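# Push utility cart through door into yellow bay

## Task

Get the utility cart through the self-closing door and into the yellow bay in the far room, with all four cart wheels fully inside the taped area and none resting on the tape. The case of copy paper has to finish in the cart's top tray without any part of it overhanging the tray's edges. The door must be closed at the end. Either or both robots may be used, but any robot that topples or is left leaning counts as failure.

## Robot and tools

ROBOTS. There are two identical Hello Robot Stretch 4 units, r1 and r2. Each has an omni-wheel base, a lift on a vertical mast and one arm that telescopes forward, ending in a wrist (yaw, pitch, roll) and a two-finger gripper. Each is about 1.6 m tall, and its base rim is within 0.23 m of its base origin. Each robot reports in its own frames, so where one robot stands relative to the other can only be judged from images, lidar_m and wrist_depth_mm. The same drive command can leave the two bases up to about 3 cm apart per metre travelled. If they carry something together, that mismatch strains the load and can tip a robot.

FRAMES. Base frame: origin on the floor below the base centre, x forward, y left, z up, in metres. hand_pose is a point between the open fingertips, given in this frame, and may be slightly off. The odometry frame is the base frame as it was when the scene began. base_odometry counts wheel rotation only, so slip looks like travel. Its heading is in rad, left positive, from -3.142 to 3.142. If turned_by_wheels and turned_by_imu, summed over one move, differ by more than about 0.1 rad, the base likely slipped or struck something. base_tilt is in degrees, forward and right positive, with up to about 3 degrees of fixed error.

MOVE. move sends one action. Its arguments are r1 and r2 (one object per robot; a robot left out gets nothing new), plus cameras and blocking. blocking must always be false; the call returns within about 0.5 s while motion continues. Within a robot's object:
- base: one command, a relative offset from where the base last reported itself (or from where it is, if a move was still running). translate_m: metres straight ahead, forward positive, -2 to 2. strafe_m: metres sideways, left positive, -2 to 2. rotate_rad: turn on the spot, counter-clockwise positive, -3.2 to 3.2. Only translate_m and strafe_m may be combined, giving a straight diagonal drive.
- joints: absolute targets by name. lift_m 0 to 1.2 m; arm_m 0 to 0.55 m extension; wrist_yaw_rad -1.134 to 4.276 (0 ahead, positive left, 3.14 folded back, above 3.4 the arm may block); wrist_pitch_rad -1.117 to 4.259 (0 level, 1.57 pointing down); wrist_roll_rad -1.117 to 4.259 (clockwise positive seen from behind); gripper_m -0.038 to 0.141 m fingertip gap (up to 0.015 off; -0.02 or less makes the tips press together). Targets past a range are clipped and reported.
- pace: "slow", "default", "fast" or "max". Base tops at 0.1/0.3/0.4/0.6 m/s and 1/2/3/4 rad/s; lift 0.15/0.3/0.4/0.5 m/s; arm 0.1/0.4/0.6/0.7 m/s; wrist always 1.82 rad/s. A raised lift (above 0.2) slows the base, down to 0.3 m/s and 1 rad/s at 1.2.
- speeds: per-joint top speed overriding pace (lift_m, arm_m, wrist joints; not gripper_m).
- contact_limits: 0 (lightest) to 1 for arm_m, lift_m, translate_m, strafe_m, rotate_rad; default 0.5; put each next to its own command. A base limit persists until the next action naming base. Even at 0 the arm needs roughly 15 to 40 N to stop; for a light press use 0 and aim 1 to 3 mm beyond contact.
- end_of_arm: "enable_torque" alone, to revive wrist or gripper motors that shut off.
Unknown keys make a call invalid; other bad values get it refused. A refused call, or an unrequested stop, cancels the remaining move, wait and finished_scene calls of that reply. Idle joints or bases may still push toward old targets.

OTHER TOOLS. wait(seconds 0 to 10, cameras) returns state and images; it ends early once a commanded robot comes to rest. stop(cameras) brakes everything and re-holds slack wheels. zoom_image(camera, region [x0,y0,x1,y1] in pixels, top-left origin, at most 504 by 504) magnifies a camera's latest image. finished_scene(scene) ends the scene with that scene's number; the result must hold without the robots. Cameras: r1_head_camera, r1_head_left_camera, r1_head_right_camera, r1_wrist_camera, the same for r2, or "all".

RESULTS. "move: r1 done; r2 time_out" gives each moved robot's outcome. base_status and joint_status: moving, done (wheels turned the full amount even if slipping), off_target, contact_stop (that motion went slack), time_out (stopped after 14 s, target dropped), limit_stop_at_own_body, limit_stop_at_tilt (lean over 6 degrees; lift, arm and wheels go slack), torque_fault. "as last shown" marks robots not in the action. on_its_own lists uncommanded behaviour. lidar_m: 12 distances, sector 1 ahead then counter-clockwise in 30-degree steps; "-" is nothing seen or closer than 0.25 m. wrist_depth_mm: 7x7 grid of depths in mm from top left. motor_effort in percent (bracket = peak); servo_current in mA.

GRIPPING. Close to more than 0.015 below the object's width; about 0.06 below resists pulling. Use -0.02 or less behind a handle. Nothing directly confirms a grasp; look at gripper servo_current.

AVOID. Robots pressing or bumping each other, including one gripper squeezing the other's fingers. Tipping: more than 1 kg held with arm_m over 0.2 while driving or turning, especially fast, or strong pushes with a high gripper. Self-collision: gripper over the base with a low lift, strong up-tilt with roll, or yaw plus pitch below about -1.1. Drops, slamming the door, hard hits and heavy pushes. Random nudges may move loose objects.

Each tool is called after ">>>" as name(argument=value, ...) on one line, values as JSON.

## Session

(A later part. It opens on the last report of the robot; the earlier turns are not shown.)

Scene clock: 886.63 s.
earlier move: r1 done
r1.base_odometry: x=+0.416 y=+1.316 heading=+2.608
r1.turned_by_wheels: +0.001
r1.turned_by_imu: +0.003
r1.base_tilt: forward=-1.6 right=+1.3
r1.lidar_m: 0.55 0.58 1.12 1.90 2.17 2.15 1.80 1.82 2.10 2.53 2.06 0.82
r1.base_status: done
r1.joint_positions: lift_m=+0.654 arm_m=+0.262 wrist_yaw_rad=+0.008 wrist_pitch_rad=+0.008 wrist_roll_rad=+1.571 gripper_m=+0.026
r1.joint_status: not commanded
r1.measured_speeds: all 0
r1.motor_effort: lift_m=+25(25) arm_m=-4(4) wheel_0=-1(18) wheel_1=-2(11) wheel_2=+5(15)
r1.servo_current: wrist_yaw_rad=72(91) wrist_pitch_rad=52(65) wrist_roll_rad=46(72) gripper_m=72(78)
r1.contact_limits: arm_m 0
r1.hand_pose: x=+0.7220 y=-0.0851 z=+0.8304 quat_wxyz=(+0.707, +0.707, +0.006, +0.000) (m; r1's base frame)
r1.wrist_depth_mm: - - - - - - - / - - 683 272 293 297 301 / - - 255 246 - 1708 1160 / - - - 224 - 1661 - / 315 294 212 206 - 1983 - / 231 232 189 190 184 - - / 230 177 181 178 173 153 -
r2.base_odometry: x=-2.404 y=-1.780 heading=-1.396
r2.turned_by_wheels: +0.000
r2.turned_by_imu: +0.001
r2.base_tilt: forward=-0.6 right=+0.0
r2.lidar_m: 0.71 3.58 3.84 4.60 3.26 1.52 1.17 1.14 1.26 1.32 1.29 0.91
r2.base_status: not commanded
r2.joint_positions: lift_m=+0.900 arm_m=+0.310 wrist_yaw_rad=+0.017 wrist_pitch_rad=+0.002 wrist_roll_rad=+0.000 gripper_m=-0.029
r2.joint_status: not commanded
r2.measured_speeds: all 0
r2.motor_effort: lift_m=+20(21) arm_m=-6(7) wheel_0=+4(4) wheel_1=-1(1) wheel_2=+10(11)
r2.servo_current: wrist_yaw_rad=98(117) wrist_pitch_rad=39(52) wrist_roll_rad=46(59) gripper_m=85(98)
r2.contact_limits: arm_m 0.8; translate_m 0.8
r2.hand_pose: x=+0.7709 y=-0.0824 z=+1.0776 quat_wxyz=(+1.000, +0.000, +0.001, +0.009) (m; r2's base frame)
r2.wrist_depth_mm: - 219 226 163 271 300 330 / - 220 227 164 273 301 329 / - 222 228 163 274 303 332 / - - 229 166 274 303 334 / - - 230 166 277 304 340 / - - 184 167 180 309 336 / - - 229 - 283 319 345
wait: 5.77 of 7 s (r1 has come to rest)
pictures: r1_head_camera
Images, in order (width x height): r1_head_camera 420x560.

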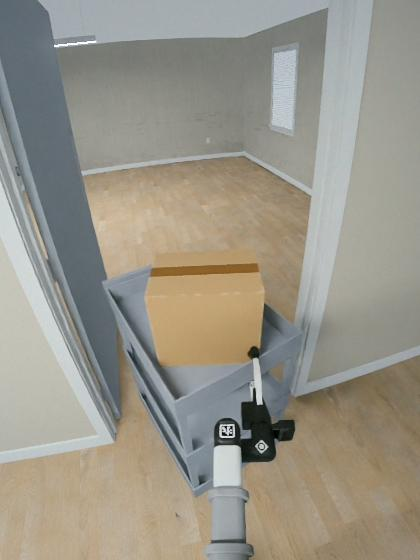

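>>> move(r1={"base":{"translate_m":-0.47,"strafe_m":-0.17},"pace":"slow"}, blocking=false, cameras=[])

>>> wait(seconds=7, cameras=["r1_head_camera","r1_head_left_camera"])

Scene clock: 894.00 s.
move: r1 moving
r1.base_odometry: x=+0.429 y=+1.314 heading=+2.608
r1.turned_by_wheels: +0.000
r1.turned_by_imu: +0.000
r1.base_tilt: forward=-1.6 right=+1.2
r1.lidar_m: 0.56 0.61 1.13 1.96 2.18 2.12 1.81 1.80 2.07 2.54 2.09 0.80
r1.base_status: translate_m moving; strafe_m moving
r1.joint_positions: lift_m=+0.654 arm_m=+0.262 wrist_yaw_rad=+0.008 wrist_pitch_rad=+0.008 wrist_roll_rad=+1.571 gripper_m=+0.026
r1.joint_status: not commanded
r1.measured_speeds: translate_m=-0.048 strafe_m=-0.017 rotate_rad=+0.000 lift_m=+0.000 arm_m=+0.000 wrist_yaw_rad=+0.000 wrist_pitch_rad=+0.000 wrist_roll_rad=+0.000
r1.motor_effort: lift_m=+25(25) arm_m=-4(4) wheel_0=-2(3) wheel_1=-2(6) wheel_2=+8(11)
r1.servo_current: wrist_yaw_rad=72(72) wrist_pitch_rad=52(52) wrist_roll_rad=33(65) gripper_m=65(72)
r1.contact_limits: arm_m 0
r1.hand_pose: x=+0.7220 y=-0.0851 z=+0.8304 quat_wxyz=(+0.707, +0.707, +0.006, +0.000) (m; r1's base frame)
r1.wrist_depth_mm: - - - - - - - / 699 - 285 272 294 296 300 / - - 255 246 - 1618 1138 / - - - 224 - 1618 - / 309 289 211 205 - 1983 - / 231 232 189 190 183 - - / 230 177 181 179 172 153 -
r2: as last shown
r2.turned_by_imu: +0.000
r2.base_tilt: forward=-0.7 right=+0.1
r2.lidar_m: 0.70 3.57 3.85 4.59 3.27 1.55 1.19 1.16 1.26 1.32 1.27 0.91
r2.motor_effort: lift_m=+20(21) arm_m=-6(7) wheel_0=+4(4) wheel_1=-1(1) wheel_2=+11(11)
r2.servo_current: wrist_yaw_rad=98(117) wrist_pitch_rad=46(46) wrist_roll_rad=39(52) gripper_m=85(91)
r2.contact_limits: arm_m 0.8; translate_m 0.8
r2.wrist_depth_mm: - 219 226 164 272 300 330 / - 220 226 164 272 300 325 / - 222 228 163 273 303 334 / - - 230 166 274 304 336 / - - 231 166 276 306 338 / - - 184 167 180 310 338 / - - 230 - 283 320 345
pictures: none
No camera images: "cameras" was empty.

Scene clock: 899.73 s.
earlier move: r1 done
r1.base_odometry: x=+0.907 y=+1.223 heading=+2.607
r1.turned_by_wheels: -0.001
r1.turned_by_imu: -0.003
r1.base_tilt: forward=-1.6 right=+1.3
r1.lidar_m: 0.57 0.62 1.70 2.19 2.20 1.57 1.32 1.31 1.51 2.47 2.49 0.74
r1.base_status: done
r1.joint_positions: lift_m=+0.654 arm_m=+0.262 wrist_yaw_rad=+0.001 wrist_pitch_rad=+0.008 wrist_roll_rad=+1.571 gripper_m=+0.026
r1.joint_status: not commanded
r1.measured_speeds: all 0
r1.motor_effort: lift_m=+25(25) arm_m=-4(4) wheel_0=-5(9) wheel_1=-5(9) wheel_2=+1(11)
r1.servo_current: wrist_yaw_rad=46(78) wrist_pitch_rad=52(65) wrist_roll_rad=59(72) gripper_m=72(78)
r1.contact_limits: arm_m 0
r1.hand_pose: x=+0.7214 y=-0.0871 z=+0.8304 quat_wxyz=(+0.707, +0.707, +0.003, -0.002) (m; r1's base frame)
r1.wrist_depth_mm: - - - 278 - 1255 1078 / - - 257 259 278 279 291 / - - 236 237 - - 442 / - - 220 217 - 1756 - / 254 247 205 202 778 - - / 231 231 189 190 185 - - / 233 234 179 179 173 152 -
r2.base_odometry: x=-2.404 y=-1.780 heading=-1.396
r2.turned_by_wheels: +0.000
r2.turned_by_imu: +0.001
r2.base_tilt: forward=-0.7 right=+0.0
r2.lidar_m: 0.70 3.57 3.85 4.58 3.24 1.49 1.18 1.15 1.25 1.30 1.29 0.92
r2.base_status: not commanded
r2.joint_positions: lift_m=+0.900 arm_m=+0.310 wrist_yaw_rad=+0.017 wrist_pitch_rad=+0.002 wrist_roll_rad=+0.000 gripper_m=-0.029
r2.joint_status: not commanded
r2.measured_speeds: all 0
r2.motor_effort: lift_m=+20(21) arm_m=-7(7) wheel_0=+4(4) wheel_1=-1(1) wheel_2=+10(11)
r2.servo_current: wrist_yaw_rad=85(117) wrist_pitch_rad=33(46) wrist_roll_rad=39(72) gripper_m=91(98)
r2.contact_limits: arm_m 0.8; translate_m 0.8
r2.hand_pose: x=+0.7709 y=-0.0824 z=+1.0776 quat_wxyz=(+1.000, +0.000, +0.001, +0.009) (m; r2's base frame)
r2.wrist_depth_mm: - 218 225 164 272 301 330 / - 220 227 164 273 301 327 / - 221 228 163 274 303 332 / - - 229 165 274 304 338 / - - 230 166 277 306 336 / - - 184 167 180 310 336 / - - 229 - 283 320 345
wait: 5.73 of 7 s (r1 has come to rest)
pictures: r1_head_camera, r1_head_left_camera
Images, in order (width x height): r1_head_camera 420x560, r1_head_left_camera 420x672.

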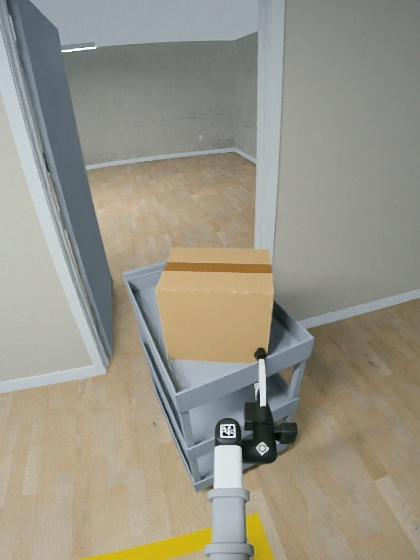

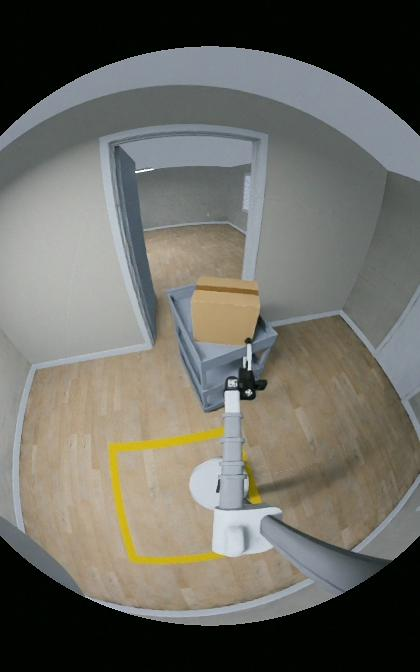

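>>> move(r1={"base":{"translate_m":-0.62,"strafe_m":0.3},"pace":"slow"}, blocking=false, cameras=[])

>>> wait(seconds=9, cameras=["r1_head_left_camera"])

Scene clock: 918.33 s.
move: r1 moving
r1.base_odometry: x=+0.914 y=+1.212 heading=+2.606
r1.turned_by_wheels: -0.001
r1.turned_by_imu: -0.001
r1.base_tilt: forward=-1.6 right=+1.3
r1.lidar_m: 0.56 0.67 1.68 2.20 2.20 1.56 1.31 1.30 1.52 2.50 2.51 0.74
r1.base_status: translate_m moving; strafe_m moving
r1.joint_positions: lift_m=+0.654 arm_m=+0.262 wrist_yaw_rad=+0.001 wrist_pitch_rad=+0.008 wrist_roll_rad=+1.571 gripper_m=+0.026
r1.joint_status: not commanded
r1.measured_speeds: translate_m=-0.049 strafe_m=+0.024 rotate_rad=+0.000 lift_m=+0.000 arm_m=+0.000 wrist_yaw_rad=-0.008 wrist_pitch_rad=+0.000 wrist_roll_rad=+0.000
r1.motor_effort: lift_m=+25(25) arm_m=-4(4) wheel_0=-9(11) wheel_1=-6(7) wheel_2=+4(7)
r1.servo_current: wrist_yaw_rad=46(65) wrist_pitch_rad=52(59) wrist_roll_rad=46(72) gripper_m=65(78)
r1.contact_limits: arm_m 0
r1.hand_pose: x=+0.7214 y=-0.0872 z=+0.8304 quat_wxyz=(+0.707, +0.707, +0.003, -0.003) (m; r1's base frame)
r1.wrist_depth_mm: - - - 276 - 1308 1078 / - - 256 256 276 281 293 / - - 234 235 - - 436 / - 1182 221 217 - 1756 - / 248 241 204 202 778 - - / 232 232 189 189 185 - - / 234 234 179 179 173 153 -
r2: as last shown
r2.turned_by_imu: +0.000
r2.lidar_m: 0.71 3.57 3.88 4.58 3.23 1.51 1.17 1.16 1.25 1.30 1.28 0.90
r2.motor_effort: lift_m=+20(20) arm_m=-7(7) wheel_0=+4(4) wheel_1=-1(1) wheel_2=+10(11)
r2.servo_current: wrist_yaw_rad=104(111) wrist_pitch_rad=39(46) wrist_roll_rad=33(52) gripper_m=85(98)
r2.contact_limits: arm_m 0.8; translate_m 0.8
r2.wrist_depth_mm: - 218 226 164 272 300 330 / - 219 228 164 272 301 329 / - 221 229 163 274 303 334 / - - 229 165 276 304 336 / - - 230 166 276 306 338 / - - 184 167 179 310 338 / - - 230 - 285 319 343
pictures: none
No camera images: "cameras" was empty.

Scene clock: 925.90 s.
earlier move: r1 done
r1.base_odometry: x=+1.287 y=+0.649 heading=+2.607
r1.turned_by_wheels: +0.000
r1.turned_by_imu: -0.001
r1.base_tilt: forward=-1.6 right=+1.3
r1.lidar_m: 0.65 1.96 2.09 1.75 1.73 0.96 0.79 0.79 0.92 1.63 2.95 0.60
r1.base_status: done
r1.joint_positions: lift_m=+0.654 arm_m=+0.262 wrist_yaw_rad=-0.001 wrist_pitch_rad=+0.008 wrist_roll_rad=+1.571 gripper_m=+0.026
r1.joint_status: not commanded
r1.measured_speeds: all 0
r1.motor_effort: lift_m=+25(25) arm_m=-4(4) wheel_0=-6(12) wheel_1=-4(8) wheel_2=+3(7)
r1.servo_current: wrist_yaw_rad=46(72) wrist_pitch_rad=46(65) wrist_roll_rad=39(72) gripper_m=72(78)
r1.contact_limits: arm_m 0
r1.hand_pose: x=+0.7212 y=-0.0878 z=+0.8304 quat_wxyz=(+0.707, +0.707, +0.002, -0.003) (m; r1's base frame)
r1.wrist_depth_mm: 252 250 117 120 119 - - / 229 226 128 127 128 - - / 211 211 136 137 137 - - / 193 195 145 148 150 - - / 222 224 161 163 166 1921 - / 349 314 181 179 181 173 - / - 164 189 194 - 146 -
r2.base_odometry: x=-2.404 y=-1.780 heading=-1.396
r2.turned_by_wheels: +0.000
r2.turned_by_imu: +0.001
r2.base_tilt: forward=-0.6 right=+0.1
r2.lidar_m: 0.72 3.58 3.88 4.58 3.25 1.53 1.19 1.15 1.28 1.31 1.29 0.90
r2.base_status: not commanded
r2.joint_positions: lift_m=+0.900 arm_m=+0.310 wrist_yaw_rad=+0.017 wrist_pitch_rad=+0.002 wrist_roll_rad=+0.000 gripper_m=-0.029
r2.joint_status: not commanded
r2.measured_speeds: all 0
r2.motor_effort: lift_m=+20(21) arm_m=-6(7) wheel_0=+4(4) wheel_1=-1(1) wheel_2=+11(11)
r2.servo_current: wrist_yaw_rad=104(117) wrist_pitch_rad=39(46) wrist_roll_rad=46(59) gripper_m=98(98)
r2.contact_limits: arm_m 0.8; translate_m 0.8
r2.hand_pose: x=+0.7709 y=-0.0824 z=+1.0776 quat_wxyz=(+1.000, +0.000, +0.001, +0.009) (m; r2's base frame)
r2.wrist_depth_mm: - 219 226 164 272 300 330 / - 220 227 164 273 301 329 / - 221 229 163 276 304 334 / - - 229 166 276 304 336 / - - 229 166 276 306 336 / - - 183 167 180 309 338 / - - 230 - 285 322 343
wait: 7.57 of 9 s (r1 has come to rest)
pictures: r1_head_left_camera
Images, in order (width x height): r1_head_left_camera 420x672.

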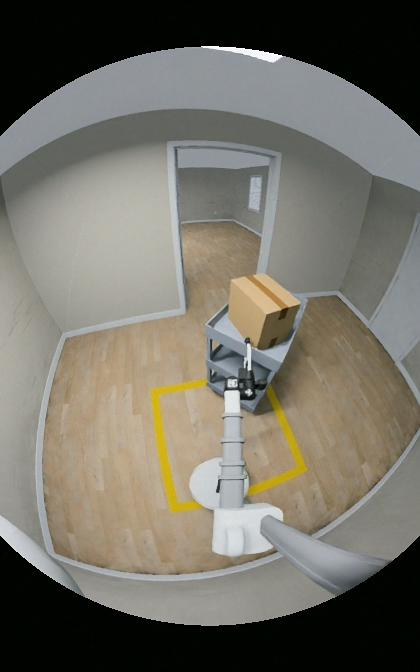

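>>> move(r1={"base":{"translate_m":-0.4,"strafe_m":0.2},"joints":{"arm_m":0.12},"contact_limits":{"arm_m":0.5},"pace":"slow"}, blocking=false, cameras=[])

>>> wait(seconds=6, cameras=[])

>>> wait(seconds=4, cameras=["r1_head_left_camera","r1_head_camera"])

Scene clock: 963.07 s.
move: r1 moving
r1.base_odometry: x=+1.295 y=+0.637 heading=+2.606
r1.turned_by_wheels: -0.001
r1.turned_by_imu: -0.001
r1.base_tilt: forward=-1.6 right=+1.3
r1.lidar_m: 0.64 1.97 2.07 1.74 1.69 0.94 0.80 0.77 0.94 1.57 2.97 0.60
r1.base_status: translate_m moving; strafe_m moving
r1.joint_positions: lift_m=+0.654 arm_m=+0.250 wrist_yaw_rad=-0.001 wrist_pitch_rad=+0.008 wrist_roll_rad=+1.571 gripper_m=+0.026
r1.joint_status: arm_m moving
r1.measured_speeds: translate_m=-0.048 strafe_m=+0.024 rotate_rad=-0.001 lift_m=+0.000 arm_m=-0.048 wrist_yaw_rad=+0.000 wrist_pitch_rad=+0.000 wrist_roll_rad=+0.000
r1.motor_effort: lift_m=+25(25) arm_m=-11(11) wheel_0=-9(11) wheel_1=-6(6) wheel_2=+7(8)
r1.servo_current: wrist_yaw_rad=59(59) wrist_pitch_rad=52(59) wrist_roll_rad=52(65) gripper_m=65(72)
r1.contact_limits: arm_m 0.5
r1.hand_pose: x=+0.7088 y=-0.0878 z=+0.8304 quat_wxyz=(+0.707, +0.707, +0.002, -0.003) (m; r1's base frame)
r1.wrist_depth_mm: 249 245 114 118 117 - - / 226 224 126 125 126 - - / 209 208 135 135 136 - - / 193 193 144 147 149 - - / 224 226 163 162 166 1921 - / 364 325 182 180 180 172 - / - 164 191 195 - 144 -
r2: as last shown
r2.turned_by_imu: +0.000
r2.lidar_m: 0.69 3.57 3.86 4.60 3.24 1.53 1.18 1.15 1.21 1.33 1.28 0.89
r2.motor_effort: lift_m=+20(20) arm_m=-6(7) wheel_0=+4(4) wheel_1=-1(1) wheel_2=+10(11)
r2.servo_current: wrist_yaw_rad=98(104) wrist_pitch_rad=39(46) wrist_roll_rad=46(59) gripper_m=85(91)
r2.contact_limits: arm_m 0.8; translate_m 0.8
r2.wrist_depth_mm: - 219 226 163 272 301 332 / - 220 227 164 272 300 327 / - 221 229 163 274 303 332 / - - 229 166 274 303 334 / - - 231 166 277 306 336 / - - 185 167 180 309 336 / - - 229 - 283 322 343
pictures: none
No camera images: "cameras" was empty.

Scene clock: 968.20 s.
earlier move: r1 done
r1.base_odometry: x=+1.529 y=+0.273 heading=+2.606
r1.turned_by_wheels: -0.001
r1.turned_by_imu: -0.002
r1.base_tilt: forward=-1.6 right=+1.3
r1.lidar_m: 0.48 2.28 1.70 1.44 1.05 0.56 0.48 0.48 0.55 0.98 0.81 0.42
r1.base_status: done
r1.joint_positions: lift_m=+0.654 arm_m=+0.120 wrist_yaw_rad=-0.005 wrist_pitch_rad=+0.008 wrist_roll_rad=+1.570 gripper_m=+0.026
r1.joint_status: all done
r1.measured_speeds: all 0
r1.motor_effort: lift_m=+25(25) arm_m=-4(11) wheel_0=-9(14) wheel_1=-5(8) wheel_2=-3(9)
r1.servo_current: wrist_yaw_rad=39(72) wrist_pitch_rad=46(65) wrist_roll_rad=46(72) gripper_m=72(78)
r1.contact_limits: arm_m 0.5
r1.hand_pose: x=+0.5789 y=-0.0889 z=+0.8304 quat_wxyz=(+0.707, +0.707, +0.001, -0.005) (m; r1's base frame)
r1.wrist_depth_mm: - - - - - - - / - - - - - - - / 167 - - - - - - / 167 - - - - - - / - - 112 113 115 492 - / 1921 - 166 167 172 466 - / - 144 156 271 151 1366 -
r2.base_odometry: x=-2.404 y=-1.780 heading=-1.396
r2.turned_by_wheels: +0.000
r2.turned_by_imu: +0.001
r2.base_tilt: forward=-0.7 right=+0.0
r2.lidar_m: 0.71 3.58 3.87 4.58 3.21 1.52 1.17 1.15 1.26 1.32 1.28 0.92
r2.base_status: not commanded
r2.joint_positions: lift_m=+0.900 arm_m=+0.310 wrist_yaw_rad=+0.017 wrist_pitch_rad=+0.002 wrist_roll_rad=+0.000 gripper_m=-0.029
r2.joint_status: not commanded
r2.measured_speeds: all 0
r2.on_its_own: wrist_yaw_rad is at rest, and its servo_current (111 mA) is outside its rest range (0 to 104 mA)
r2.motor_effort: lift_m=+20(21) arm_m=-7(7) wheel_0=+3(4) wheel_1=-1(1) wheel_2=+10(11)
r2.servo_current: wrist_yaw_rad=111(111) wrist_pitch_rad=39(46) wrist_roll_rad=52(65) gripper_m=91(98)
r2.contact_limits: arm_m 0.8; translate_m 0.8
r2.hand_pose: x=+0.7709 y=-0.0824 z=+1.0776 quat_wxyz=(+1.000, +0.000, +0.001, +0.009) (m; r2's base frame)
r2.wrist_depth_mm: - 219 225 164 271 301 330 / - 220 228 164 271 301 327 / - 220 229 163 274 303 334 / - - 229 166 274 304 338 / - - 230 166 277 306 338 / - - 184 167 180 309 336 / - - 230 - 283 320 342
wait: 5.13 of 6 s (r1 has come to rest)
pictures: none
No camera images: "cameras" was empty.

Scene clock: 972.20 s.
r1.base_odometry: x=+1.529 y=+0.273 heading=+2.606
r1.turned_by_wheels: +0.000
r1.turned_by_imu: +0.000
r1.base_tilt: forward=-1.6 right=+1.3
r1.lidar_m: 0.51 2.27 1.72 1.45 1.08 0.58 0.47 0.47 0.54 0.97 0.81 0.41
r1.base_status: done
r1.joint_positions: lift_m=+0.654 arm_m=+0.120 wrist_yaw_rad=-0.005 wrist_pitch_rad=+0.008 wrist_roll_rad=+1.570 gripper_m=+0.026
r1.joint_status: all done
r1.measured_speeds: all 0
r1.motor_effort: lift_m=+25(25) arm_m=-4(11) wheel_0=-8(14) wheel_1=-5(8) wheel_2=-3(9)
r1.servo_current: wrist_yaw_rad=59(72) wrist_pitch_rad=59(65) wrist_roll_rad=26(72) gripper_m=78(78)
r1.contact_limits: arm_m 0.5
r1.hand_pose: x=+0.5789 y=-0.0889 z=+0.8304 quat_wxyz=(+0.707, +0.707, +0.001, -0.005) (m; r1's base frame)
r1.wrist_depth_mm: - - - - - - - / - - - - - - - / 167 - - - - - - / 167 - - - - - - / - - 113 113 115 488 - / 1921 - 166 167 172 469 - / - 144 157 271 150 1366 -
r2.base_odometry: x=-2.404 y=-1.780 heading=-1.396
r2.turned_by_wheels: +0.000
r2.turned_by_imu: +0.001
r2.base_tilt: forward=-0.6 right=+0.1
r2.lidar_m: 0.69 3.58 3.86 4.58 3.25 1.53 1.18 1.16 1.26 1.31 1.28 0.91
r2.base_status: not commanded
r2.joint_positions: lift_m=+0.900 arm_m=+0.310 wrist_yaw_rad=+0.017 wrist_pitch_rad=+0.002 wrist_roll_rad=+0.000 gripper_m=-0.029
r2.joint_status: not commanded
r2.measured_speeds: all 0
r2.motor_effort: lift_m=+20(21) arm_m=-7(7) wheel_0=+3(4) wheel_1=+0(1) wheel_2=+10(11)
r2.servo_current: wrist_yaw_rad=98(111) wrist_pitch_rad=39(46) wrist_roll_rad=52(65) gripper_m=91(98)
r2.contact_limits: arm_m 0.8; translate_m 0.8
r2.hand_pose: x=+0.7709 y=-0.0824 z=+1.0776 quat_wxyz=(+1.000, +0.000, +0.001, +0.009) (m; r2's base frame)
r2.wrist_depth_mm: - 220 226 163 271 300 330 / - 220 228 164 272 301 329 / - 222 229 163 274 301 334 / - - 229 165 276 306 334 / - - 231 166 277 304 340 / - - 184 167 180 309 338 / - - 229 - 282 320 345
wait: 4.00 s; at rest by 0.27 s
pictures: r1_head_camera, r1_head_left_camera
Images, in order (width x height): r1_head_camera 420x560, r1_head_left_camera 420x672.

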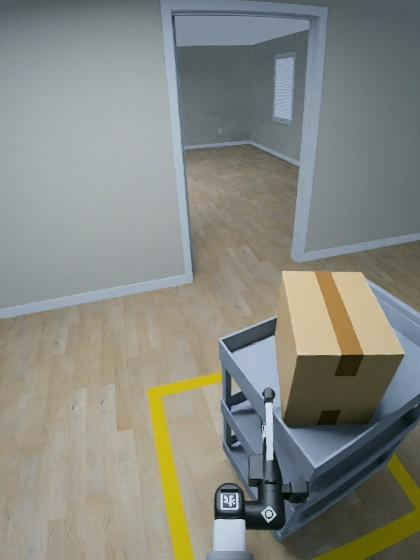

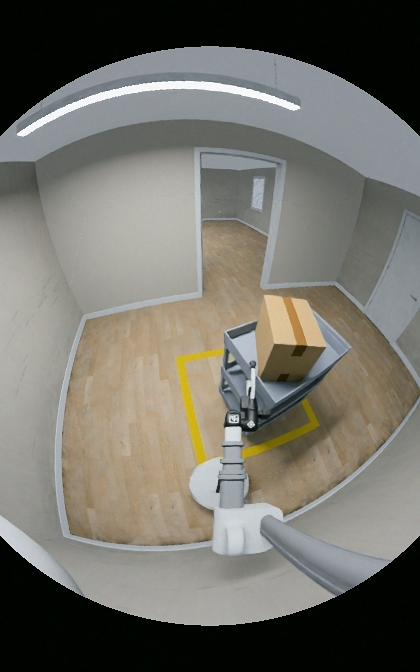

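>>> move(r1={"base":{"strafe_m":0.1},"pace":"slow"}, blocking=false, cameras=[])

>>> wait(seconds=3, cameras=["r1_head_camera","r1_head_right_camera"])

>>> zoom_image(camera="r1_head_camera", region=[140, 260, 420, 560])

Scene clock: 987.37 s.
move: r1 moving
r1.base_odometry: x=+1.522 y=+0.261 heading=+2.604
r1.turned_by_wheels: -0.001
r1.turned_by_imu: -0.002
r1.base_tilt: forward=-1.6 right=+1.3
r1.lidar_m: 0.51 2.29 1.71 1.42 1.08 0.58 0.49 0.48 0.58 0.97 0.81 0.42
r1.base_status: strafe_m moving
r1.joint_positions: lift_m=+0.654 arm_m=+0.120 wrist_yaw_rad=-0.008 wrist_pitch_rad=+0.008 wrist_roll_rad=+1.570 gripper_m=+0.026
r1.joint_status: not commanded
r1.measured_speeds: translate_m=+0.000 strafe_m=+0.058 rotate_rad=+0.000 lift_m=+0.000 arm_m=+0.000 wrist_yaw_rad=-0.001 wrist_pitch_rad=+0.000 wrist_roll_rad=+0.000
r1.motor_effort: lift_m=+25(25) arm_m=-4(4) wheel_0=-15(19) wheel_1=+2(5) wheel_2=-3(3)
r1.servo_current: wrist_yaw_rad=59(59) wrist_pitch_rad=59(59) wrist_roll_rad=52(72) gripper_m=65(72)
r1.contact_limits: arm_m 0.5
r1.hand_pose: x=+0.5787 y=-0.0896 z=+0.8304 quat_wxyz=(+0.707, +0.707, +0.000, -0.006) (m; r1's base frame)
r1.wrist_depth_mm: - - - - - - - / - - - - - - - / 166 - - - - - - / 167 - - - - - - / - - 113 115 116 1499 - / 1863 - 168 170 175 469 - / - 144 143 276 - 1499 -
r2: as last shown
r2.turned_by_imu: +0.000
r2.lidar_m: 0.71 3.59 3.87 4.59 3.26 1.52 1.18 1.16 1.26 1.31 1.28 0.88
r2.motor_effort: lift_m=+20(21) arm_m=-6(7) wheel_0=+4(4) wheel_1=+0(1) wheel_2=+10(11)
r2.servo_current: wrist_yaw_rad=91(104) wrist_pitch_rad=46(46) wrist_roll_rad=33(59) gripper_m=85(91)
r2.contact_limits: arm_m 0.8; translate_m 0.8
r2.wrist_depth_mm: - 220 226 163 272 298 332 / - 220 228 164 272 300 327 / - 222 229 163 273 303 334 / - - 229 165 274 304 334 / - - 231 166 276 307 336 / - - 184 167 180 310 336 / - - 230 - 283 319 343
pictures: none
No camera images: "cameras" was empty.

Scene clock: 989.00 s.
earlier move: r1 done
r1.base_odometry: x=+1.478 y=+0.187 heading=+2.605
r1.turned_by_wheels: +0.000
r1.turned_by_imu: +0.000
r1.base_tilt: forward=-1.6 right=+1.3
r1.lidar_m: 0.48 2.26 1.60 1.36 1.13 0.63 0.50 0.49 0.60 1.00 0.63 0.39
r1.base_status: done
r1.joint_positions: lift_m=+0.654 arm_m=+0.120 wrist_yaw_rad=-0.008 wrist_pitch_rad=+0.008 wrist_roll_rad=+1.570 gripper_m=+0.026
r1.joint_status: not commanded
r1.measured_speeds: all 0
r1.motor_effort: lift_m=+25(25) arm_m=+2(4) wheel_0=-8(19) wheel_1=+0(5) wheel_2=-5(7)
r1.servo_current: wrist_yaw_rad=52(78) wrist_pitch_rad=46(59) wrist_roll_rad=46(72) gripper_m=72(72)
r1.contact_limits: arm_m 0.5
r1.hand_pose: x=+0.5785 y=-0.0898 z=+0.8304 quat_wxyz=(+0.707, +0.707, +0.000, -0.006) (m; r1's base frame)
r1.wrist_depth_mm: - - - - - - - / - - - - - - - / - - - - - - - / - - - - - - - / - - - - - - - / - - - - 177 159 1160 / - 136 - - 135 1618 1138
r2.base_odometry: x=-2.404 y=-1.780 heading=-1.396
r2.turned_by_wheels: +0.000
r2.turned_by_imu: +0.000
r2.base_tilt: forward=-0.7 right=+0.0
r2.lidar_m: 0.71 3.60 3.86 4.59 3.26 1.53 1.18 1.15 1.26 1.32 1.26 0.91
r2.base_status: not commanded
r2.joint_positions: lift_m=+0.900 arm_m=+0.310 wrist_yaw_rad=+0.017 wrist_pitch_rad=+0.002 wrist_roll_rad=+0.000 gripper_m=-0.029
r2.joint_status: not commanded
r2.measured_speeds: all 0
r2.motor_effort: lift_m=+20(21) arm_m=-6(7) wheel_0=+4(4) wheel_1=+0(1) wheel_2=+10(11)
r2.servo_current: wrist_yaw_rad=91(111) wrist_pitch_rad=39(52) wrist_roll_rad=52(59) gripper_m=91(98)
r2.contact_limits: arm_m 0.8; translate_m 0.8
r2.hand_pose: x=+0.7709 y=-0.0824 z=+1.0776 quat_wxyz=(+1.000, +0.000, +0.001, +0.009) (m; r2's base frame)
r2.wrist_depth_mm: - 220 227 164 272 300 330 / - 220 227 164 273 301 325 / - 221 229 163 274 303 334 / - - 229 166 276 304 336 / - - 230 166 278 304 338 / - - 184 167 180 309 334 / - - 231 - 285 320 343
wait: 1.63 of 3 s (r1 has come to rest)
pictures: r1_head_camera, r1_head_right_camera
Images, in order (width x height): r1_head_camera 420x560, r1_head_right_camera 420x672.

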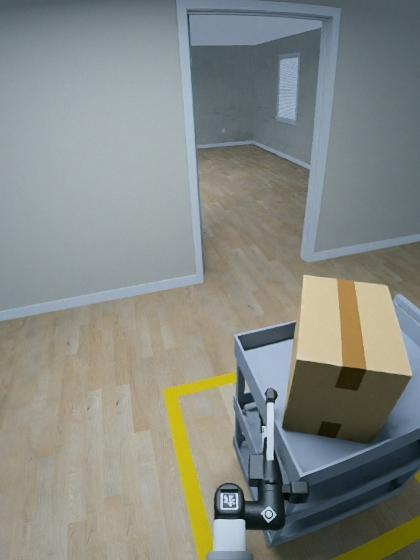

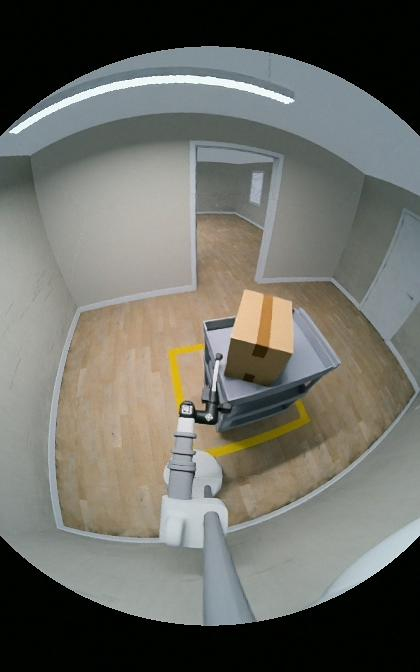

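Scaled by 1.680 from the camera's 420x560 image, which has a finer 600x800 frame.

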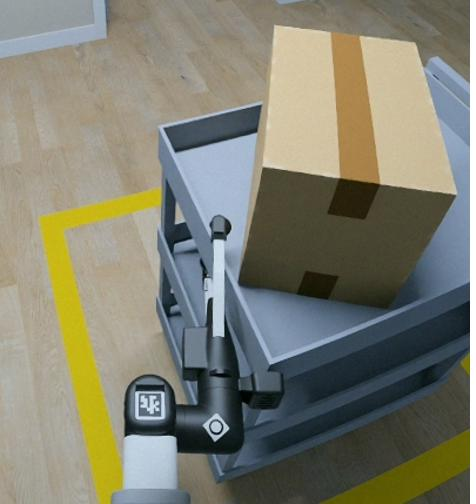

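>>> move(r1={"base":{"translate_m":0.2,"strafe_m":0.02},"pace":"slow"}, blocking=false, cameras=[])

>>> wait(seconds=4, cameras=["r1_head_camera","r1_head_right_camera"])

>>> zoom_image(camera="r1_head_right_camera", region=[120, 280, 380, 500])

Scene clock: 1007.03 s.
move: r1 moving
r1.base_odometry: x=+1.467 y=+0.193 heading=+2.604
r1.turned_by_wheels: +0.000
r1.turned_by_imu: +0.000
r1.base_tilt: forward=-1.6 right=+1.3
r1.lidar_m: 0.49 2.25 1.58 1.35 1.14 0.63 0.53 0.52 0.61 1.03 0.62 0.37
r1.base_status: translate_m moving; strafe_m moving
r1.joint_positions: lift_m=+0.654 arm_m=+0.120 wrist_yaw_rad=-0.008 wrist_pitch_rad=+0.008 wrist_roll_rad=+1.570 gripper_m=+0.026
r1.joint_status: not commanded
r1.measured_speeds: translate_m=+0.049 strafe_m=+0.005 rotate_rad=+0.000 lift_m=+0.000 arm_m=+0.000 wrist_yaw_rad=+0.000 wrist_pitch_rad=+0.000 wrist_roll_rad=+0.000
r1.motor_effort: lift_m=+25(25) arm_m=+4(4) wheel_0=+3(6) wheel_1=+5(5) wheel_2=-9(12)
r1.servo_current: wrist_yaw_rad=65(85) wrist_pitch_rad=46(59) wrist_roll_rad=52(59) gripper_m=65(72)
r1.contact_limits: arm_m 0.5
r1.hand_pose: x=+0.5785 y=-0.0898 z=+0.8304 quat_wxyz=(+0.707, +0.707, +0.000, -0.006) (m; r1's base frame)
r1.wrist_depth_mm: - - - - - - - / - - - - - - - / - - - - - - - / - - - - - - - / - - - - - - - / - - - - 177 - 1160 / - 138 - - 135 1661 1098
r2: as last shown
r2.base_tilt: forward=-0.6 right=+0.1
r2.lidar_m: 0.72 3.59 3.86 4.59 3.22 1.50 1.19 1.15 1.26 1.30 1.28 0.91
r2.motor_effort: lift_m=+20(21) arm_m=-6(7) wheel_0=+3(4) wheel_1=+0(1) wheel_2=+10(11)
r2.servo_current: wrist_yaw_rad=98(104) wrist_pitch_rad=33(46) wrist_roll_rad=39(65) gripper_m=85(91)
r2.contact_limits: arm_m 0.8; translate_m 0.8
r2.wrist_depth_mm: - 220 227 164 270 298 332 / - 220 228 164 272 301 329 / - 221 229 163 274 301 334 / - - 229 165 274 304 336 / - - 230 166 276 307 340 / - - 184 167 180 310 338 / - - 230 - 285 320 343
pictures: none
No camera images: "cameras" was empty.

Scene clock: 1009.83 s.
earlier move: r1 done
r1.base_odometry: x=+1.296 y=+0.272 heading=+2.604
r1.turned_by_wheels: +0.000
r1.turned_by_imu: -0.001
r1.base_tilt: forward=-1.5 right=+1.3
r1.lidar_m: 0.50 2.06 1.64 1.38 1.38 0.82 0.69 0.68 0.81 1.40 0.58 0.37
r1.base_status: done
r1.joint_positions: lift_m=+0.654 arm_m=+0.120 wrist_yaw_rad=-0.008 wrist_pitch_rad=+0.008 wrist_roll_rad=+1.570 gripper_m=+0.026
r1.joint_status: not commanded
r1.measured_speeds: all 0
r1.motor_effort: lift_m=+25(25) arm_m=+4(4) wheel_0=+1(7) wheel_1=+1(6) wheel_2=-6(13)
r1.servo_current: wrist_yaw_rad=52(85) wrist_pitch_rad=59(59) wrist_roll_rad=46(78) gripper_m=72(78)
r1.contact_limits: arm_m 0.5
r1.hand_pose: x=+0.5785 y=-0.0898 z=+0.8304 quat_wxyz=(+0.707, +0.707, +0.000, -0.006) (m; r1's base frame)
r1.wrist_depth_mm: - - - - - - - / - - - - - - - / - - - - - - - / - - - - - - - / - - - - - - - / - - - - - - - / - - - - - - -
r2.base_odometry: x=-2.404 y=-1.780 heading=-1.396
r2.turned_by_wheels: +0.000
r2.turned_by_imu: +0.000
r2.base_tilt: forward=-0.7 right=+0.0
r2.lidar_m: 0.69 3.58 3.89 4.59 3.22 1.53 1.18 1.15 1.28 1.31 1.29 0.90
r2.base_status: not commanded
r2.joint_positions: lift_m=+0.900 arm_m=+0.310 wrist_yaw_rad=+0.017 wrist_pitch_rad=+0.002 wrist_roll_rad=+0.000 gripper_m=-0.029
r2.joint_status: not commanded
r2.measured_speeds: all 0
r2.motor_effort: lift_m=+20(21) arm_m=-6(7) wheel_0=+4(4) wheel_1=+0(1) wheel_2=+10(11)
r2.servo_current: wrist_yaw_rad=104(111) wrist_pitch_rad=33(52) wrist_roll_rad=52(72) gripper_m=85(98)
r2.contact_limits: arm_m 0.8; translate_m 0.8
r2.hand_pose: x=+0.7709 y=-0.0824 z=+1.0776 quat_wxyz=(+1.000, +0.000, +0.001, +0.009) (m; r2's base frame)
r2.wrist_depth_mm: - 220 227 163 272 301 332 / - 220 228 164 272 301 329 / - 221 229 163 273 304 334 / - - 229 166 276 304 336 / - - 230 166 276 307 338 / - - 185 167 180 309 340 / - - 230 - 283 320 342
wait: 2.80 of 4 s (r1 has come to rest)
pictures: r1_head_camera, r1_head_right_camera
Images, in order (width x height): r1_head_camera 420x560, r1_head_right_camera 420x672.

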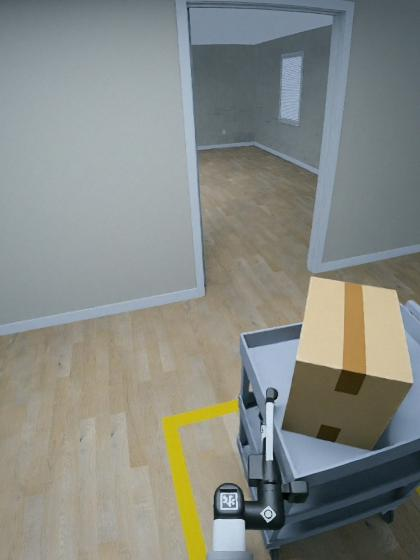

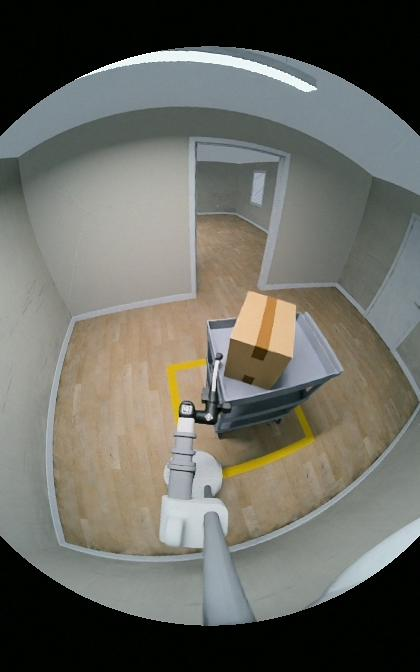

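Scaled by 1.938 from the camera's 420x672 image, which has a finer 600x960 frame.

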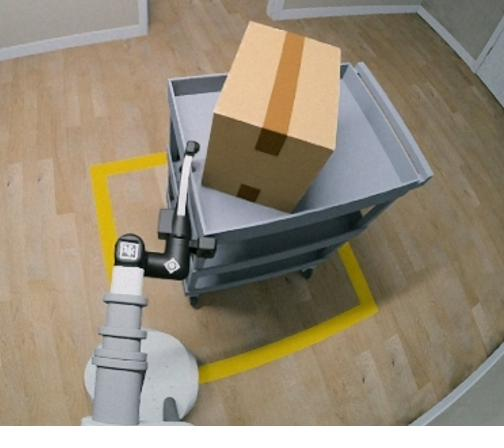

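>>> move(r1={"joints":{"gripper_m":0.14}}, r2={"base":{"translate_m":0.114,"strafe_m":0.038},"pace":"slow","contact_limits":{"translate_m":0.8}}, blocking=false, cameras=[])

>>> wait(seconds=2.5, cameras=[])

>>> wait(seconds=1, cameras=["r1_wrist_camera","r1_head_right_camera"])

>>> move(r1={"joints":{"arm_m":0.02},"base":{"translate_m":-0.2},"pace":"slow"}, r2={"base":{"translate_m":0.143,"strafe_m":0.05},"pace":"slow","contact_limits":{"translate_m":0.8}}, blocking=false, cameras=[])

>>> wait(seconds=4, cameras=[])

>>> wait(seconds=1.5, cameras=["r1_head_right_camera","r2_head_camera"])

>>> zoom_image(camera="r1_head_right_camera", region=[120, 280, 380, 500])

Scene clock: 1028.43 s.
move: r1 moving; r2 moving
r1.base_odometry: x=+1.296 y=+0.272 heading=+2.604
r1.turned_by_wheels: +0.000
r1.turned_by_imu: +0.000
r1.base_tilt: forward=-1.6 right=+1.3
r1.lidar_m: 0.51 2.06 1.65 1.38 1.39 0.85 0.70 0.67 0.79 1.39 0.57 0.36
r1.base_status: not commanded
r1.joint_positions: lift_m=+0.654 arm_m=+0.120 wrist_yaw_rad=-0.008 wrist_pitch_rad=+0.008 wrist_roll_rad=+1.570 gripper_m=+0.045
r1.joint_status: gripper_m moving
r1.measured_speeds: all 0
r1.motor_effort: lift_m=+25(25) arm_m=+4(4) wheel_0=+1(1) wheel_1=+2(2) wheel_2=-6(6)
r1.servo_current: wrist_yaw_rad=59(78) wrist_pitch_rad=59(59) wrist_roll_rad=33(52) gripper_m=59(59)
r1.contact_limits: arm_m 0.5
r1.hand_pose: x=+0.5785 y=-0.0898 z=+0.8304 quat_wxyz=(+0.707, +0.707, +0.000, -0.006) (m; r1's base frame)
r1.wrist_depth_mm: - - - - - - - / - - - - - - - / - - - - - - - / - - - - - - - / - - - - - - - / - - - - - - - / - - - - - - -
r2.base_odometry: x=-2.398 y=-1.792 heading=-1.395
r2.turned_by_wheels: +0.002
r2.turned_by_imu: +0.002
r2.base_tilt: forward=-0.7 right=+0.0
r2.lidar_m: 0.70 3.56 3.87 4.60 3.23 1.55 1.19 1.16 1.28 1.30 1.26 0.89
r2.base_status: translate_m moving; strafe_m moving
r2.joint_positions: lift_m=+0.900 arm_m=+0.310 wrist_yaw_rad=+0.017 wrist_pitch_rad=+0.002 wrist_roll_rad=+0.000 gripper_m=-0.029
r2.joint_status: not commanded
r2.measured_speeds: translate_m=+0.048 strafe_m=+0.016 rotate_rad=+0.001 lift_m=+0.000 arm_m=+0.000 wrist_yaw_rad=+0.000 wrist_pitch_rad=+0.000 wrist_roll_rad=+0.000
r2.motor_effort: lift_m=+20(20) arm_m=-7(7) wheel_0=+13(14) wheel_1=+10(10) wheel_2=+0(9)
r2.servo_current: wrist_yaw_rad=91(111) wrist_pitch_rad=39(46) wrist_roll_rad=59(59) gripper_m=85(91)
r2.contact_limits: arm_m 0.8; translate_m 0.8
r2.hand_pose: x=+0.7709 y=-0.0824 z=+1.0776 quat_wxyz=(+1.000, +0.000, +0.001, +0.009) (m; r2's base frame)
r2.wrist_depth_mm: - 219 226 164 270 297 325 / - 220 226 165 272 300 327 / - 222 229 165 273 298 325 / - - 230 166 273 303 327 / - - 230 165 274 303 332 / - - 183 167 180 306 334 / - - 230 - 283 319 338
pictures: none
No camera images: "cameras" was empty.

Scene clock: 1030.03 s.
earlier move: r1 done; r2 moving
r1.base_odometry: x=+1.296 y=+0.272 heading=+2.604
r1.turned_by_wheels: +0.000
r1.turned_by_imu: +0.000
r1.base_tilt: forward=-1.6 right=+1.2
r1.lidar_m: 0.49 2.06 1.66 1.38 1.38 0.86 0.71 0.71 0.79 1.40 0.59 0.38
r1.base_status: not commanded
r1.joint_positions: lift_m=+0.654 arm_m=+0.120 wrist_yaw_rad=-0.008 wrist_pitch_rad=+0.008 wrist_roll_rad=+1.570 gripper_m=+0.140
r1.joint_status: all done
r1.measured_speeds: all 0
r1.motor_effort: lift_m=+25(25) arm_m=+4(4) wheel_0=+1(2) wheel_1=+2(2) wheel_2=-5(6)
r1.servo_current: wrist_yaw_rad=59(85) wrist_pitch_rad=52(65) wrist_roll_rad=52(65) gripper_m=39(104)
r1.contact_limits: arm_m 0.5
r1.hand_pose: x=+0.5785 y=-0.0898 z=+0.8304 quat_wxyz=(+0.707, +0.707, +0.000, -0.006) (m; r1's base frame)
r1.wrist_depth_mm: - - - - - - - / - - - - - - - / - - - - - - - / - - - - - - - / - - - - - - - / - - - - - - - / - - - - - - -
r2.base_odometry: x=-2.346 y=-1.886 heading=-1.394
r2.turned_by_wheels: +0.001
r2.turned_by_imu: +0.003
r2.base_tilt: forward=-0.7 right=+0.0
r2.lidar_m: 0.71 3.45 3.77 4.60 3.52 1.66 1.29 1.26 1.38 1.30 1.29 0.87
r2.base_status: translate_m moving; strafe_m moving
r2.joint_positions: lift_m=+0.900 arm_m=+0.310 wrist_yaw_rad=+0.017 wrist_pitch_rad=+0.002 wrist_roll_rad=+0.000 gripper_m=-0.029
r2.joint_status: not commanded
r2.measured_speeds: translate_m=+0.006 strafe_m=+0.002 rotate_rad=+0.000 lift_m=+0.000 arm_m=+0.000 wrist_yaw_rad=+0.000 wrist_pitch_rad=+0.000 wrist_roll_rad=+0.000
r2.motor_effort: lift_m=+20(21) arm_m=-7(7) wheel_0=+15(20) wheel_1=+11(12) wheel_2=+9(9)
r2.servo_current: wrist_yaw_rad=98(111) wrist_pitch_rad=39(46) wrist_roll_rad=46(59) gripper_m=85(91)
r2.contact_limits: arm_m 0.8; translate_m 0.8
r2.hand_pose: x=+0.7709 y=-0.0824 z=+1.0776 quat_wxyz=(+1.000, +0.000, +0.001, +0.009) (m; r2's base frame)
r2.wrist_depth_mm: - - 230 163 255 270 283 / - - 230 163 258 272 285 / - - 232 163 258 273 286 / - - 235 169 262 274 289 / - - 236 165 263 276 290 / - - 181 165 259 277 293 / - - 237 - 264 285 293
wait: 1.60 of 2.5 s (r1 has come to rest)
pictures: none
No camera images: "cameras" was empty.

Scene clock: 1030.37 s.
earlier move: r2 done
r1.base_odometry: x=+1.296 y=+0.272 heading=+2.604
r1.turned_by_wheels: +0.000
r1.turned_by_imu: +0.000
r1.base_tilt: forward=-1.6 right=+1.3
r1.lidar_m: 0.50 2.05 1.67 1.39 1.38 0.83 0.70 0.69 0.78 1.43 0.60 0.38
r1.base_status: not commanded
r1.joint_positions: lift_m=+0.654 arm_m=+0.120 wrist_yaw_rad=-0.008 wrist_pitch_rad=+0.008 wrist_roll_rad=+1.570 gripper_m=+0.140
r1.joint_status: all done
r1.measured_speeds: all 0
r1.motor_effort: lift_m=+25(25) arm_m=+4(4) wheel_0=+1(2) wheel_1=+2(2) wheel_2=-5(6)
r1.servo_current: wrist_yaw_rad=59(85) wrist_pitch_rad=52(65) wrist_roll_rad=52(65) gripper_m=46(104)
r1.contact_limits: arm_m 0.5
r1.hand_pose: x=+0.5785 y=-0.0898 z=+0.8304 quat_wxyz=(+0.707, +0.707, +0.000, -0.006) (m; r1's base frame)
r1.wrist_depth_mm: - - - - - - - / - - - - - - - / - - - - - - - / - - - - - - - / - - - - - - - / - - - - - - - / - - - - - - -
r2.base_odometry: x=-2.346 y=-1.886 heading=-1.394
r2.turned_by_wheels: +0.000
r2.turned_by_imu: +0.000
r2.base_tilt: forward=-0.6 right=+0.1
r2.lidar_m: 0.69 3.45 3.76 4.59 3.54 1.67 1.29 1.27 1.40 1.31 1.27 0.87
r2.base_status: done
r2.joint_positions: lift_m=+0.900 arm_m=+0.310 wrist_yaw_rad=+0.017 wrist_pitch_rad=+0.002 wrist_roll_rad=+0.000 gripper_m=-0.029
r2.joint_status: not commanded
r2.measured_speeds: all 0
r2.motor_effort: lift_m=+20(21) arm_m=-7(7) wheel_0=+15(20) wheel_1=+10(12) wheel_2=+8(9)
r2.servo_current: wrist_yaw_rad=98(111) wrist_pitch_rad=39(46) wrist_roll_rad=46(59) gripper_m=85(91)
r2.contact_limits: arm_m 0.8; translate_m 0.8
r2.hand_pose: x=+0.7709 y=-0.0824 z=+1.0776 quat_wxyz=(+1.000, +0.000, +0.001, +0.009) (m; r2's base frame)
r2.wrist_depth_mm: - - 229 162 256 270 283 / - - 230 163 258 271 285 / - - 232 164 259 273 286 / - - 235 169 259 276 289 / - - 235 165 263 276 290 / - - 181 165 260 278 290 / - - 238 - 263 283 293
wait: 0.33 of 1 s (r2 has come to rest)
pictures: r1_head_right_camera, r1_wrist_camera
Images, in order (width x height): r1_head_right_camera 420x672, r1_wrist_camera 616x392.

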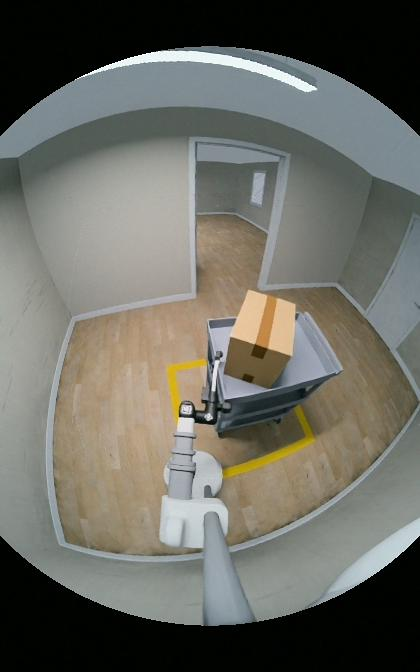

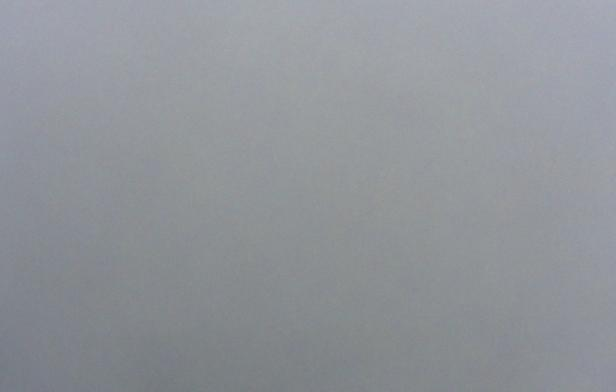

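Scene clock: 1030.87 s.
move: r1 moving; r2 moving
r1.base_odometry: x=+1.306 y=+0.266 heading=+2.604
r1.turned_by_wheels: +0.000
r1.turned_by_imu: +0.000
r1.base_tilt: forward=-1.6 right=+1.2
r1.lidar_m: 0.51 2.09 1.65 1.40 1.37 0.84 0.68 0.70 0.78 1.41 0.62 0.37
r1.base_status: translate_m moving
r1.joint_positions: lift_m=+0.655 arm_m=+0.107 wrist_yaw_rad=-0.002 wrist_pitch_rad=+0.005 wrist_roll_rad=+1.570 gripper_m=+0.140
r1.joint_status: arm_m moving
r1.measured_speeds: translate_m=-0.046 strafe_m=+0.002 rotate_rad=-0.014 lift_m=+0.000 arm_m=-0.048 wrist_yaw_rad=+0.000 wrist_pitch_rad=+0.000 wrist_roll_rad=+0.000
r1.motor_effort: lift_m=+24(25) arm_m=-3(8) wheel_0=-4(7) wheel_1=-5(6) wheel_2=+6(7)
r1.servo_current: wrist_yaw_rad=52(59) wrist_pitch_rad=52(59) wrist_roll_rad=46(59) gripper_m=46(46)
r1.hand_pose: x=+0.5665 y=-0.0881 z=+0.8313 quat_wxyz=(+0.707, +0.707, +0.001, -0.003) (m; r1's base frame)
r1.wrist_depth_mm: - - - - - - - / - - - - - - - / - - - - - - - / - - - - - - - / - - - - - - - / - 193 177 - 182 196 1182 / - - - 142 - 1537 1182
r2.base_odometry: x=-2.340 y=-1.897 heading=-1.391
r2.turned_by_wheels: +0.002
r2.turned_by_imu: +0.003
r2.base_tilt: forward=-0.7 right=+0.0
r2.lidar_m: 0.71 3.45 3.69 4.63 3.56 1.66 1.32 1.26 1.41 1.30 1.27 0.86
r2.base_status: translate_m moving; strafe_m moving
r2.joint_positions: lift_m=+0.900 arm_m=+0.310 wrist_yaw_rad=+0.017 wrist_pitch_rad=+0.002 wrist_roll_rad=+0.000 gripper_m=-0.029
r2.joint_status: not commanded
r2.measured_speeds: translate_m=+0.049 strafe_m=+0.017 rotate_rad=+0.003 lift_m=+0.000 arm_m=+0.000 wrist_yaw_rad=+0.000 wrist_pitch_rad=+0.000 wrist_roll_rad=+0.000
r2.motor_effort: lift_m=+20(20) arm_m=-7(7) wheel_0=+18(18) wheel_1=+11(13) wheel_2=+1(7)
r2.servo_current: wrist_yaw_rad=98(104) wrist_pitch_rad=39(46) wrist_roll_rad=52(59) gripper_m=91(91)
r2.contact_limits: arm_m 0.8; translate_m 0.8
r2.hand_pose: x=+0.7709 y=-0.0824 z=+1.0776 quat_wxyz=(+1.000, +0.000, +0.001, +0.009) (m; r2's base frame)
r2.wrist_depth_mm: - - 229 162 256 267 282 / - - 230 163 257 270 281 / - - 233 163 257 271 283 / - - 236 168 258 272 285 / - - 236 165 262 273 286 / - - 185 165 259 276 287 / - - 236 - 263 281 290
pictures: none
No camera images: "cameras" was empty.

Scene clock: 1033.10 s.
earlier move: r1 moving; r2 done
r1.base_odometry: x=+1.465 y=+0.172 heading=+2.604
r1.turned_by_wheels: +0.000
r1.turned_by_imu: +0.000
r1.base_tilt: forward=-1.6 right=+1.3
r1.lidar_m: 0.55 2.25 1.57 1.33 1.15 0.62 0.52 0.51 0.62 1.02 0.94 0.55
r1.base_status: translate_m moving
r1.joint_positions: lift_m=+0.655 arm_m=+0.020 wrist_yaw_rad=-0.002 wrist_pitch_rad=+0.005 wrist_roll_rad=+1.570 gripper_m=+0.140
r1.joint_status: all done
r1.measured_speeds: translate_m=-0.029 strafe_m=+0.000 rotate_rad=-0.001 lift_m=+0.000 arm_m=+0.000 wrist_yaw_rad=+0.000 wrist_pitch_rad=+0.000 wrist_roll_rad=+0.000
r1.motor_effort: lift_m=+23(25) arm_m=-5(9) wheel_0=-2(7) wheel_1=-4(7) wheel_2=+2(7)
r1.servo_current: wrist_yaw_rad=46(65) wrist_pitch_rad=46(59) wrist_roll_rad=52(65) gripper_m=46(52)
r1.hand_pose: x=+0.4792 y=-0.0881 z=+0.8313 quat_wxyz=(+0.707, +0.707, +0.001, -0.003) (m; r1's base frame)
r1.wrist_depth_mm: 382 379 382 319 - - - / - 397 392 307 - - - / - 413 413 294 - - - / - 430 433 290 314 298 - / - - - - - 1537 1182 / - 196 - - - 196 1205 / - - - 142 - 1708 1182
r2.base_odometry: x=-2.272 y=-2.018 heading=-1.393
r2.turned_by_wheels: -0.001
r2.turned_by_imu: +0.001
r2.base_tilt: forward=-0.7 right=+0.1
r2.lidar_m: 0.69 3.32 3.60 4.60 3.93 1.86 1.46 1.40 1.55 1.29 1.26 0.83
r2.base_status: done
r2.joint_positions: lift_m=+0.900 arm_m=+0.310 wrist_yaw_rad=+0.017 wrist_pitch_rad=+0.002 wrist_roll_rad=+0.000 gripper_m=-0.029
r2.joint_status: not commanded
r2.measured_speeds: all 0
r2.motor_effort: lift_m=+20(21) arm_m=-7(7) wheel_0=+5(20) wheel_1=+5(13) wheel_2=+3(7)
r2.servo_current: wrist_yaw_rad=104(111) wrist_pitch_rad=39(46) wrist_roll_rad=52(59) gripper_m=91(98)
r2.contact_limits: arm_m 0.8; translate_m 0.8
r2.hand_pose: x=+0.7709 y=-0.0824 z=+1.0776 quat_wxyz=(+1.000, +0.000, +0.001, +0.009) (m; r2's base frame)
r2.wrist_depth_mm: - - 237 162 244 246 250 / - - 239 163 245 249 251 / - - 240 164 247 250 254 / - - 243 165 248 253 254 / - - 242 164 249 254 255 / - - 185 166 180 255 258 / - - 246 - 252 256 259
wait: 2.23 of 4 s (r2 has come to rest)
pictures: none
No camera images: "cameras" was empty.

Scene clock: 1033.67 s.
earlier move: r1 done
r1.base_odometry: x=+1.468 y=+0.170 heading=+2.604
r1.turned_by_wheels: +0.000
r1.turned_by_imu: +0.000
r1.base_tilt: forward=-1.6 right=+1.3
r1.lidar_m: 0.54 2.26 1.57 1.31 1.11 0.64 0.52 0.52 0.61 0.99 0.94 0.55
r1.base_status: done
r1.joint_positions: lift_m=+0.655 arm_m=+0.020 wrist_yaw_rad=-0.002 wrist_pitch_rad=+0.005 wrist_roll_rad=+1.570 gripper_m=+0.140
r1.joint_status: all done
r1.measured_speeds: all 0
r1.motor_effort: lift_m=+23(25) arm_m=-5(9) wheel_0=-3(7) wheel_1=-3(7) wheel_2=+2(7)
r1.servo_current: wrist_yaw_rad=33(65) wrist_pitch_rad=39(59) wrist_roll_rad=46(65) gripper_m=46(52)
r1.hand_pose: x=+0.4792 y=-0.0881 z=+0.8313 quat_wxyz=(+0.707, +0.707, +0.001, -0.003) (m; r1's base frame)
r1.wrist_depth_mm: - 387 382 324 - - - / - 399 399 309 - - - / - 415 415 303 - - - / - 433 439 294 320 303 - / - - - - - 1537 1182 / - 196 - - - 197 1182 / - - - 142 - 1756 1205
r2.base_odometry: x=-2.272 y=-2.018 heading=-1.393
r2.turned_by_wheels: +0.000
r2.turned_by_imu: +0.000
r2.base_tilt: forward=-0.6 right=+0.0
r2.lidar_m: 0.70 3.32 3.59 4.59 3.93 1.88 1.45 1.43 1.53 1.28 1.26 0.84
r2.base_status: done
r2.joint_positions: lift_m=+0.900 arm_m=+0.310 wrist_yaw_rad=+0.017 wrist_pitch_rad=+0.002 wrist_roll_rad=+0.000 gripper_m=-0.029
r2.joint_status: not commanded
r2.measured_speeds: all 0
r2.motor_effort: lift_m=+20(21) arm_m=-7(7) wheel_0=+6(20) wheel_1=+4(13) wheel_2=+4(7)
r2.servo_current: wrist_yaw_rad=98(111) wrist_pitch_rad=39(46) wrist_roll_rad=46(59) gripper_m=91(98)
r2.contact_limits: arm_m 0.8; translate_m 0.8
r2.hand_pose: x=+0.7709 y=-0.0824 z=+1.0776 quat_wxyz=(+1.000, +0.000, +0.001, +0.009) (m; r2's base frame)
r2.wrist_depth_mm: - - 238 162 243 247 250 / - - 240 163 246 248 251 / - - 241 164 246 250 253 / - - 242 166 249 253 256 / - - 243 165 250 252 255 / - - 185 166 180 254 257 / - - 245 - 252 256 258
wait: 0.57 of 1.5 s (r1 has come to rest)
pictures: r1_head_right_camera, r2_head_camera
Images, in order (width x height): r1_head_right_camera 420x672, r2_head_camera 420x560.

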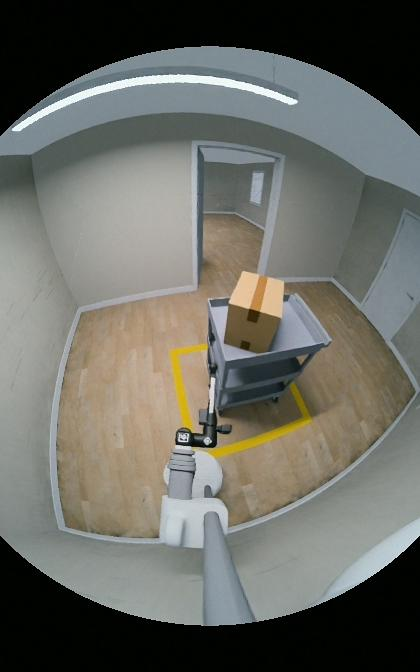

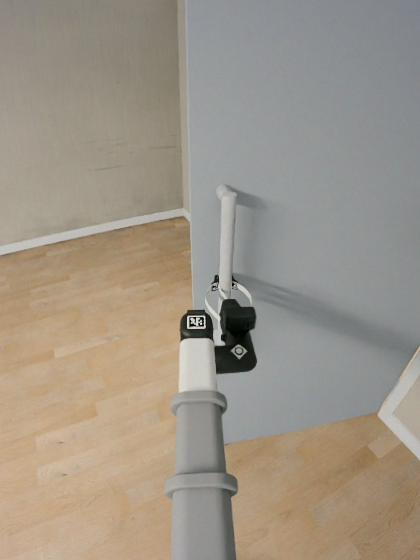

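Scaled by 1.938 from the camera's 420x672 image, which has a finer 600x960 frame.

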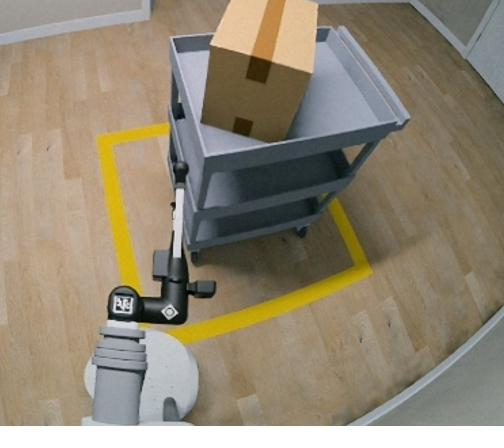

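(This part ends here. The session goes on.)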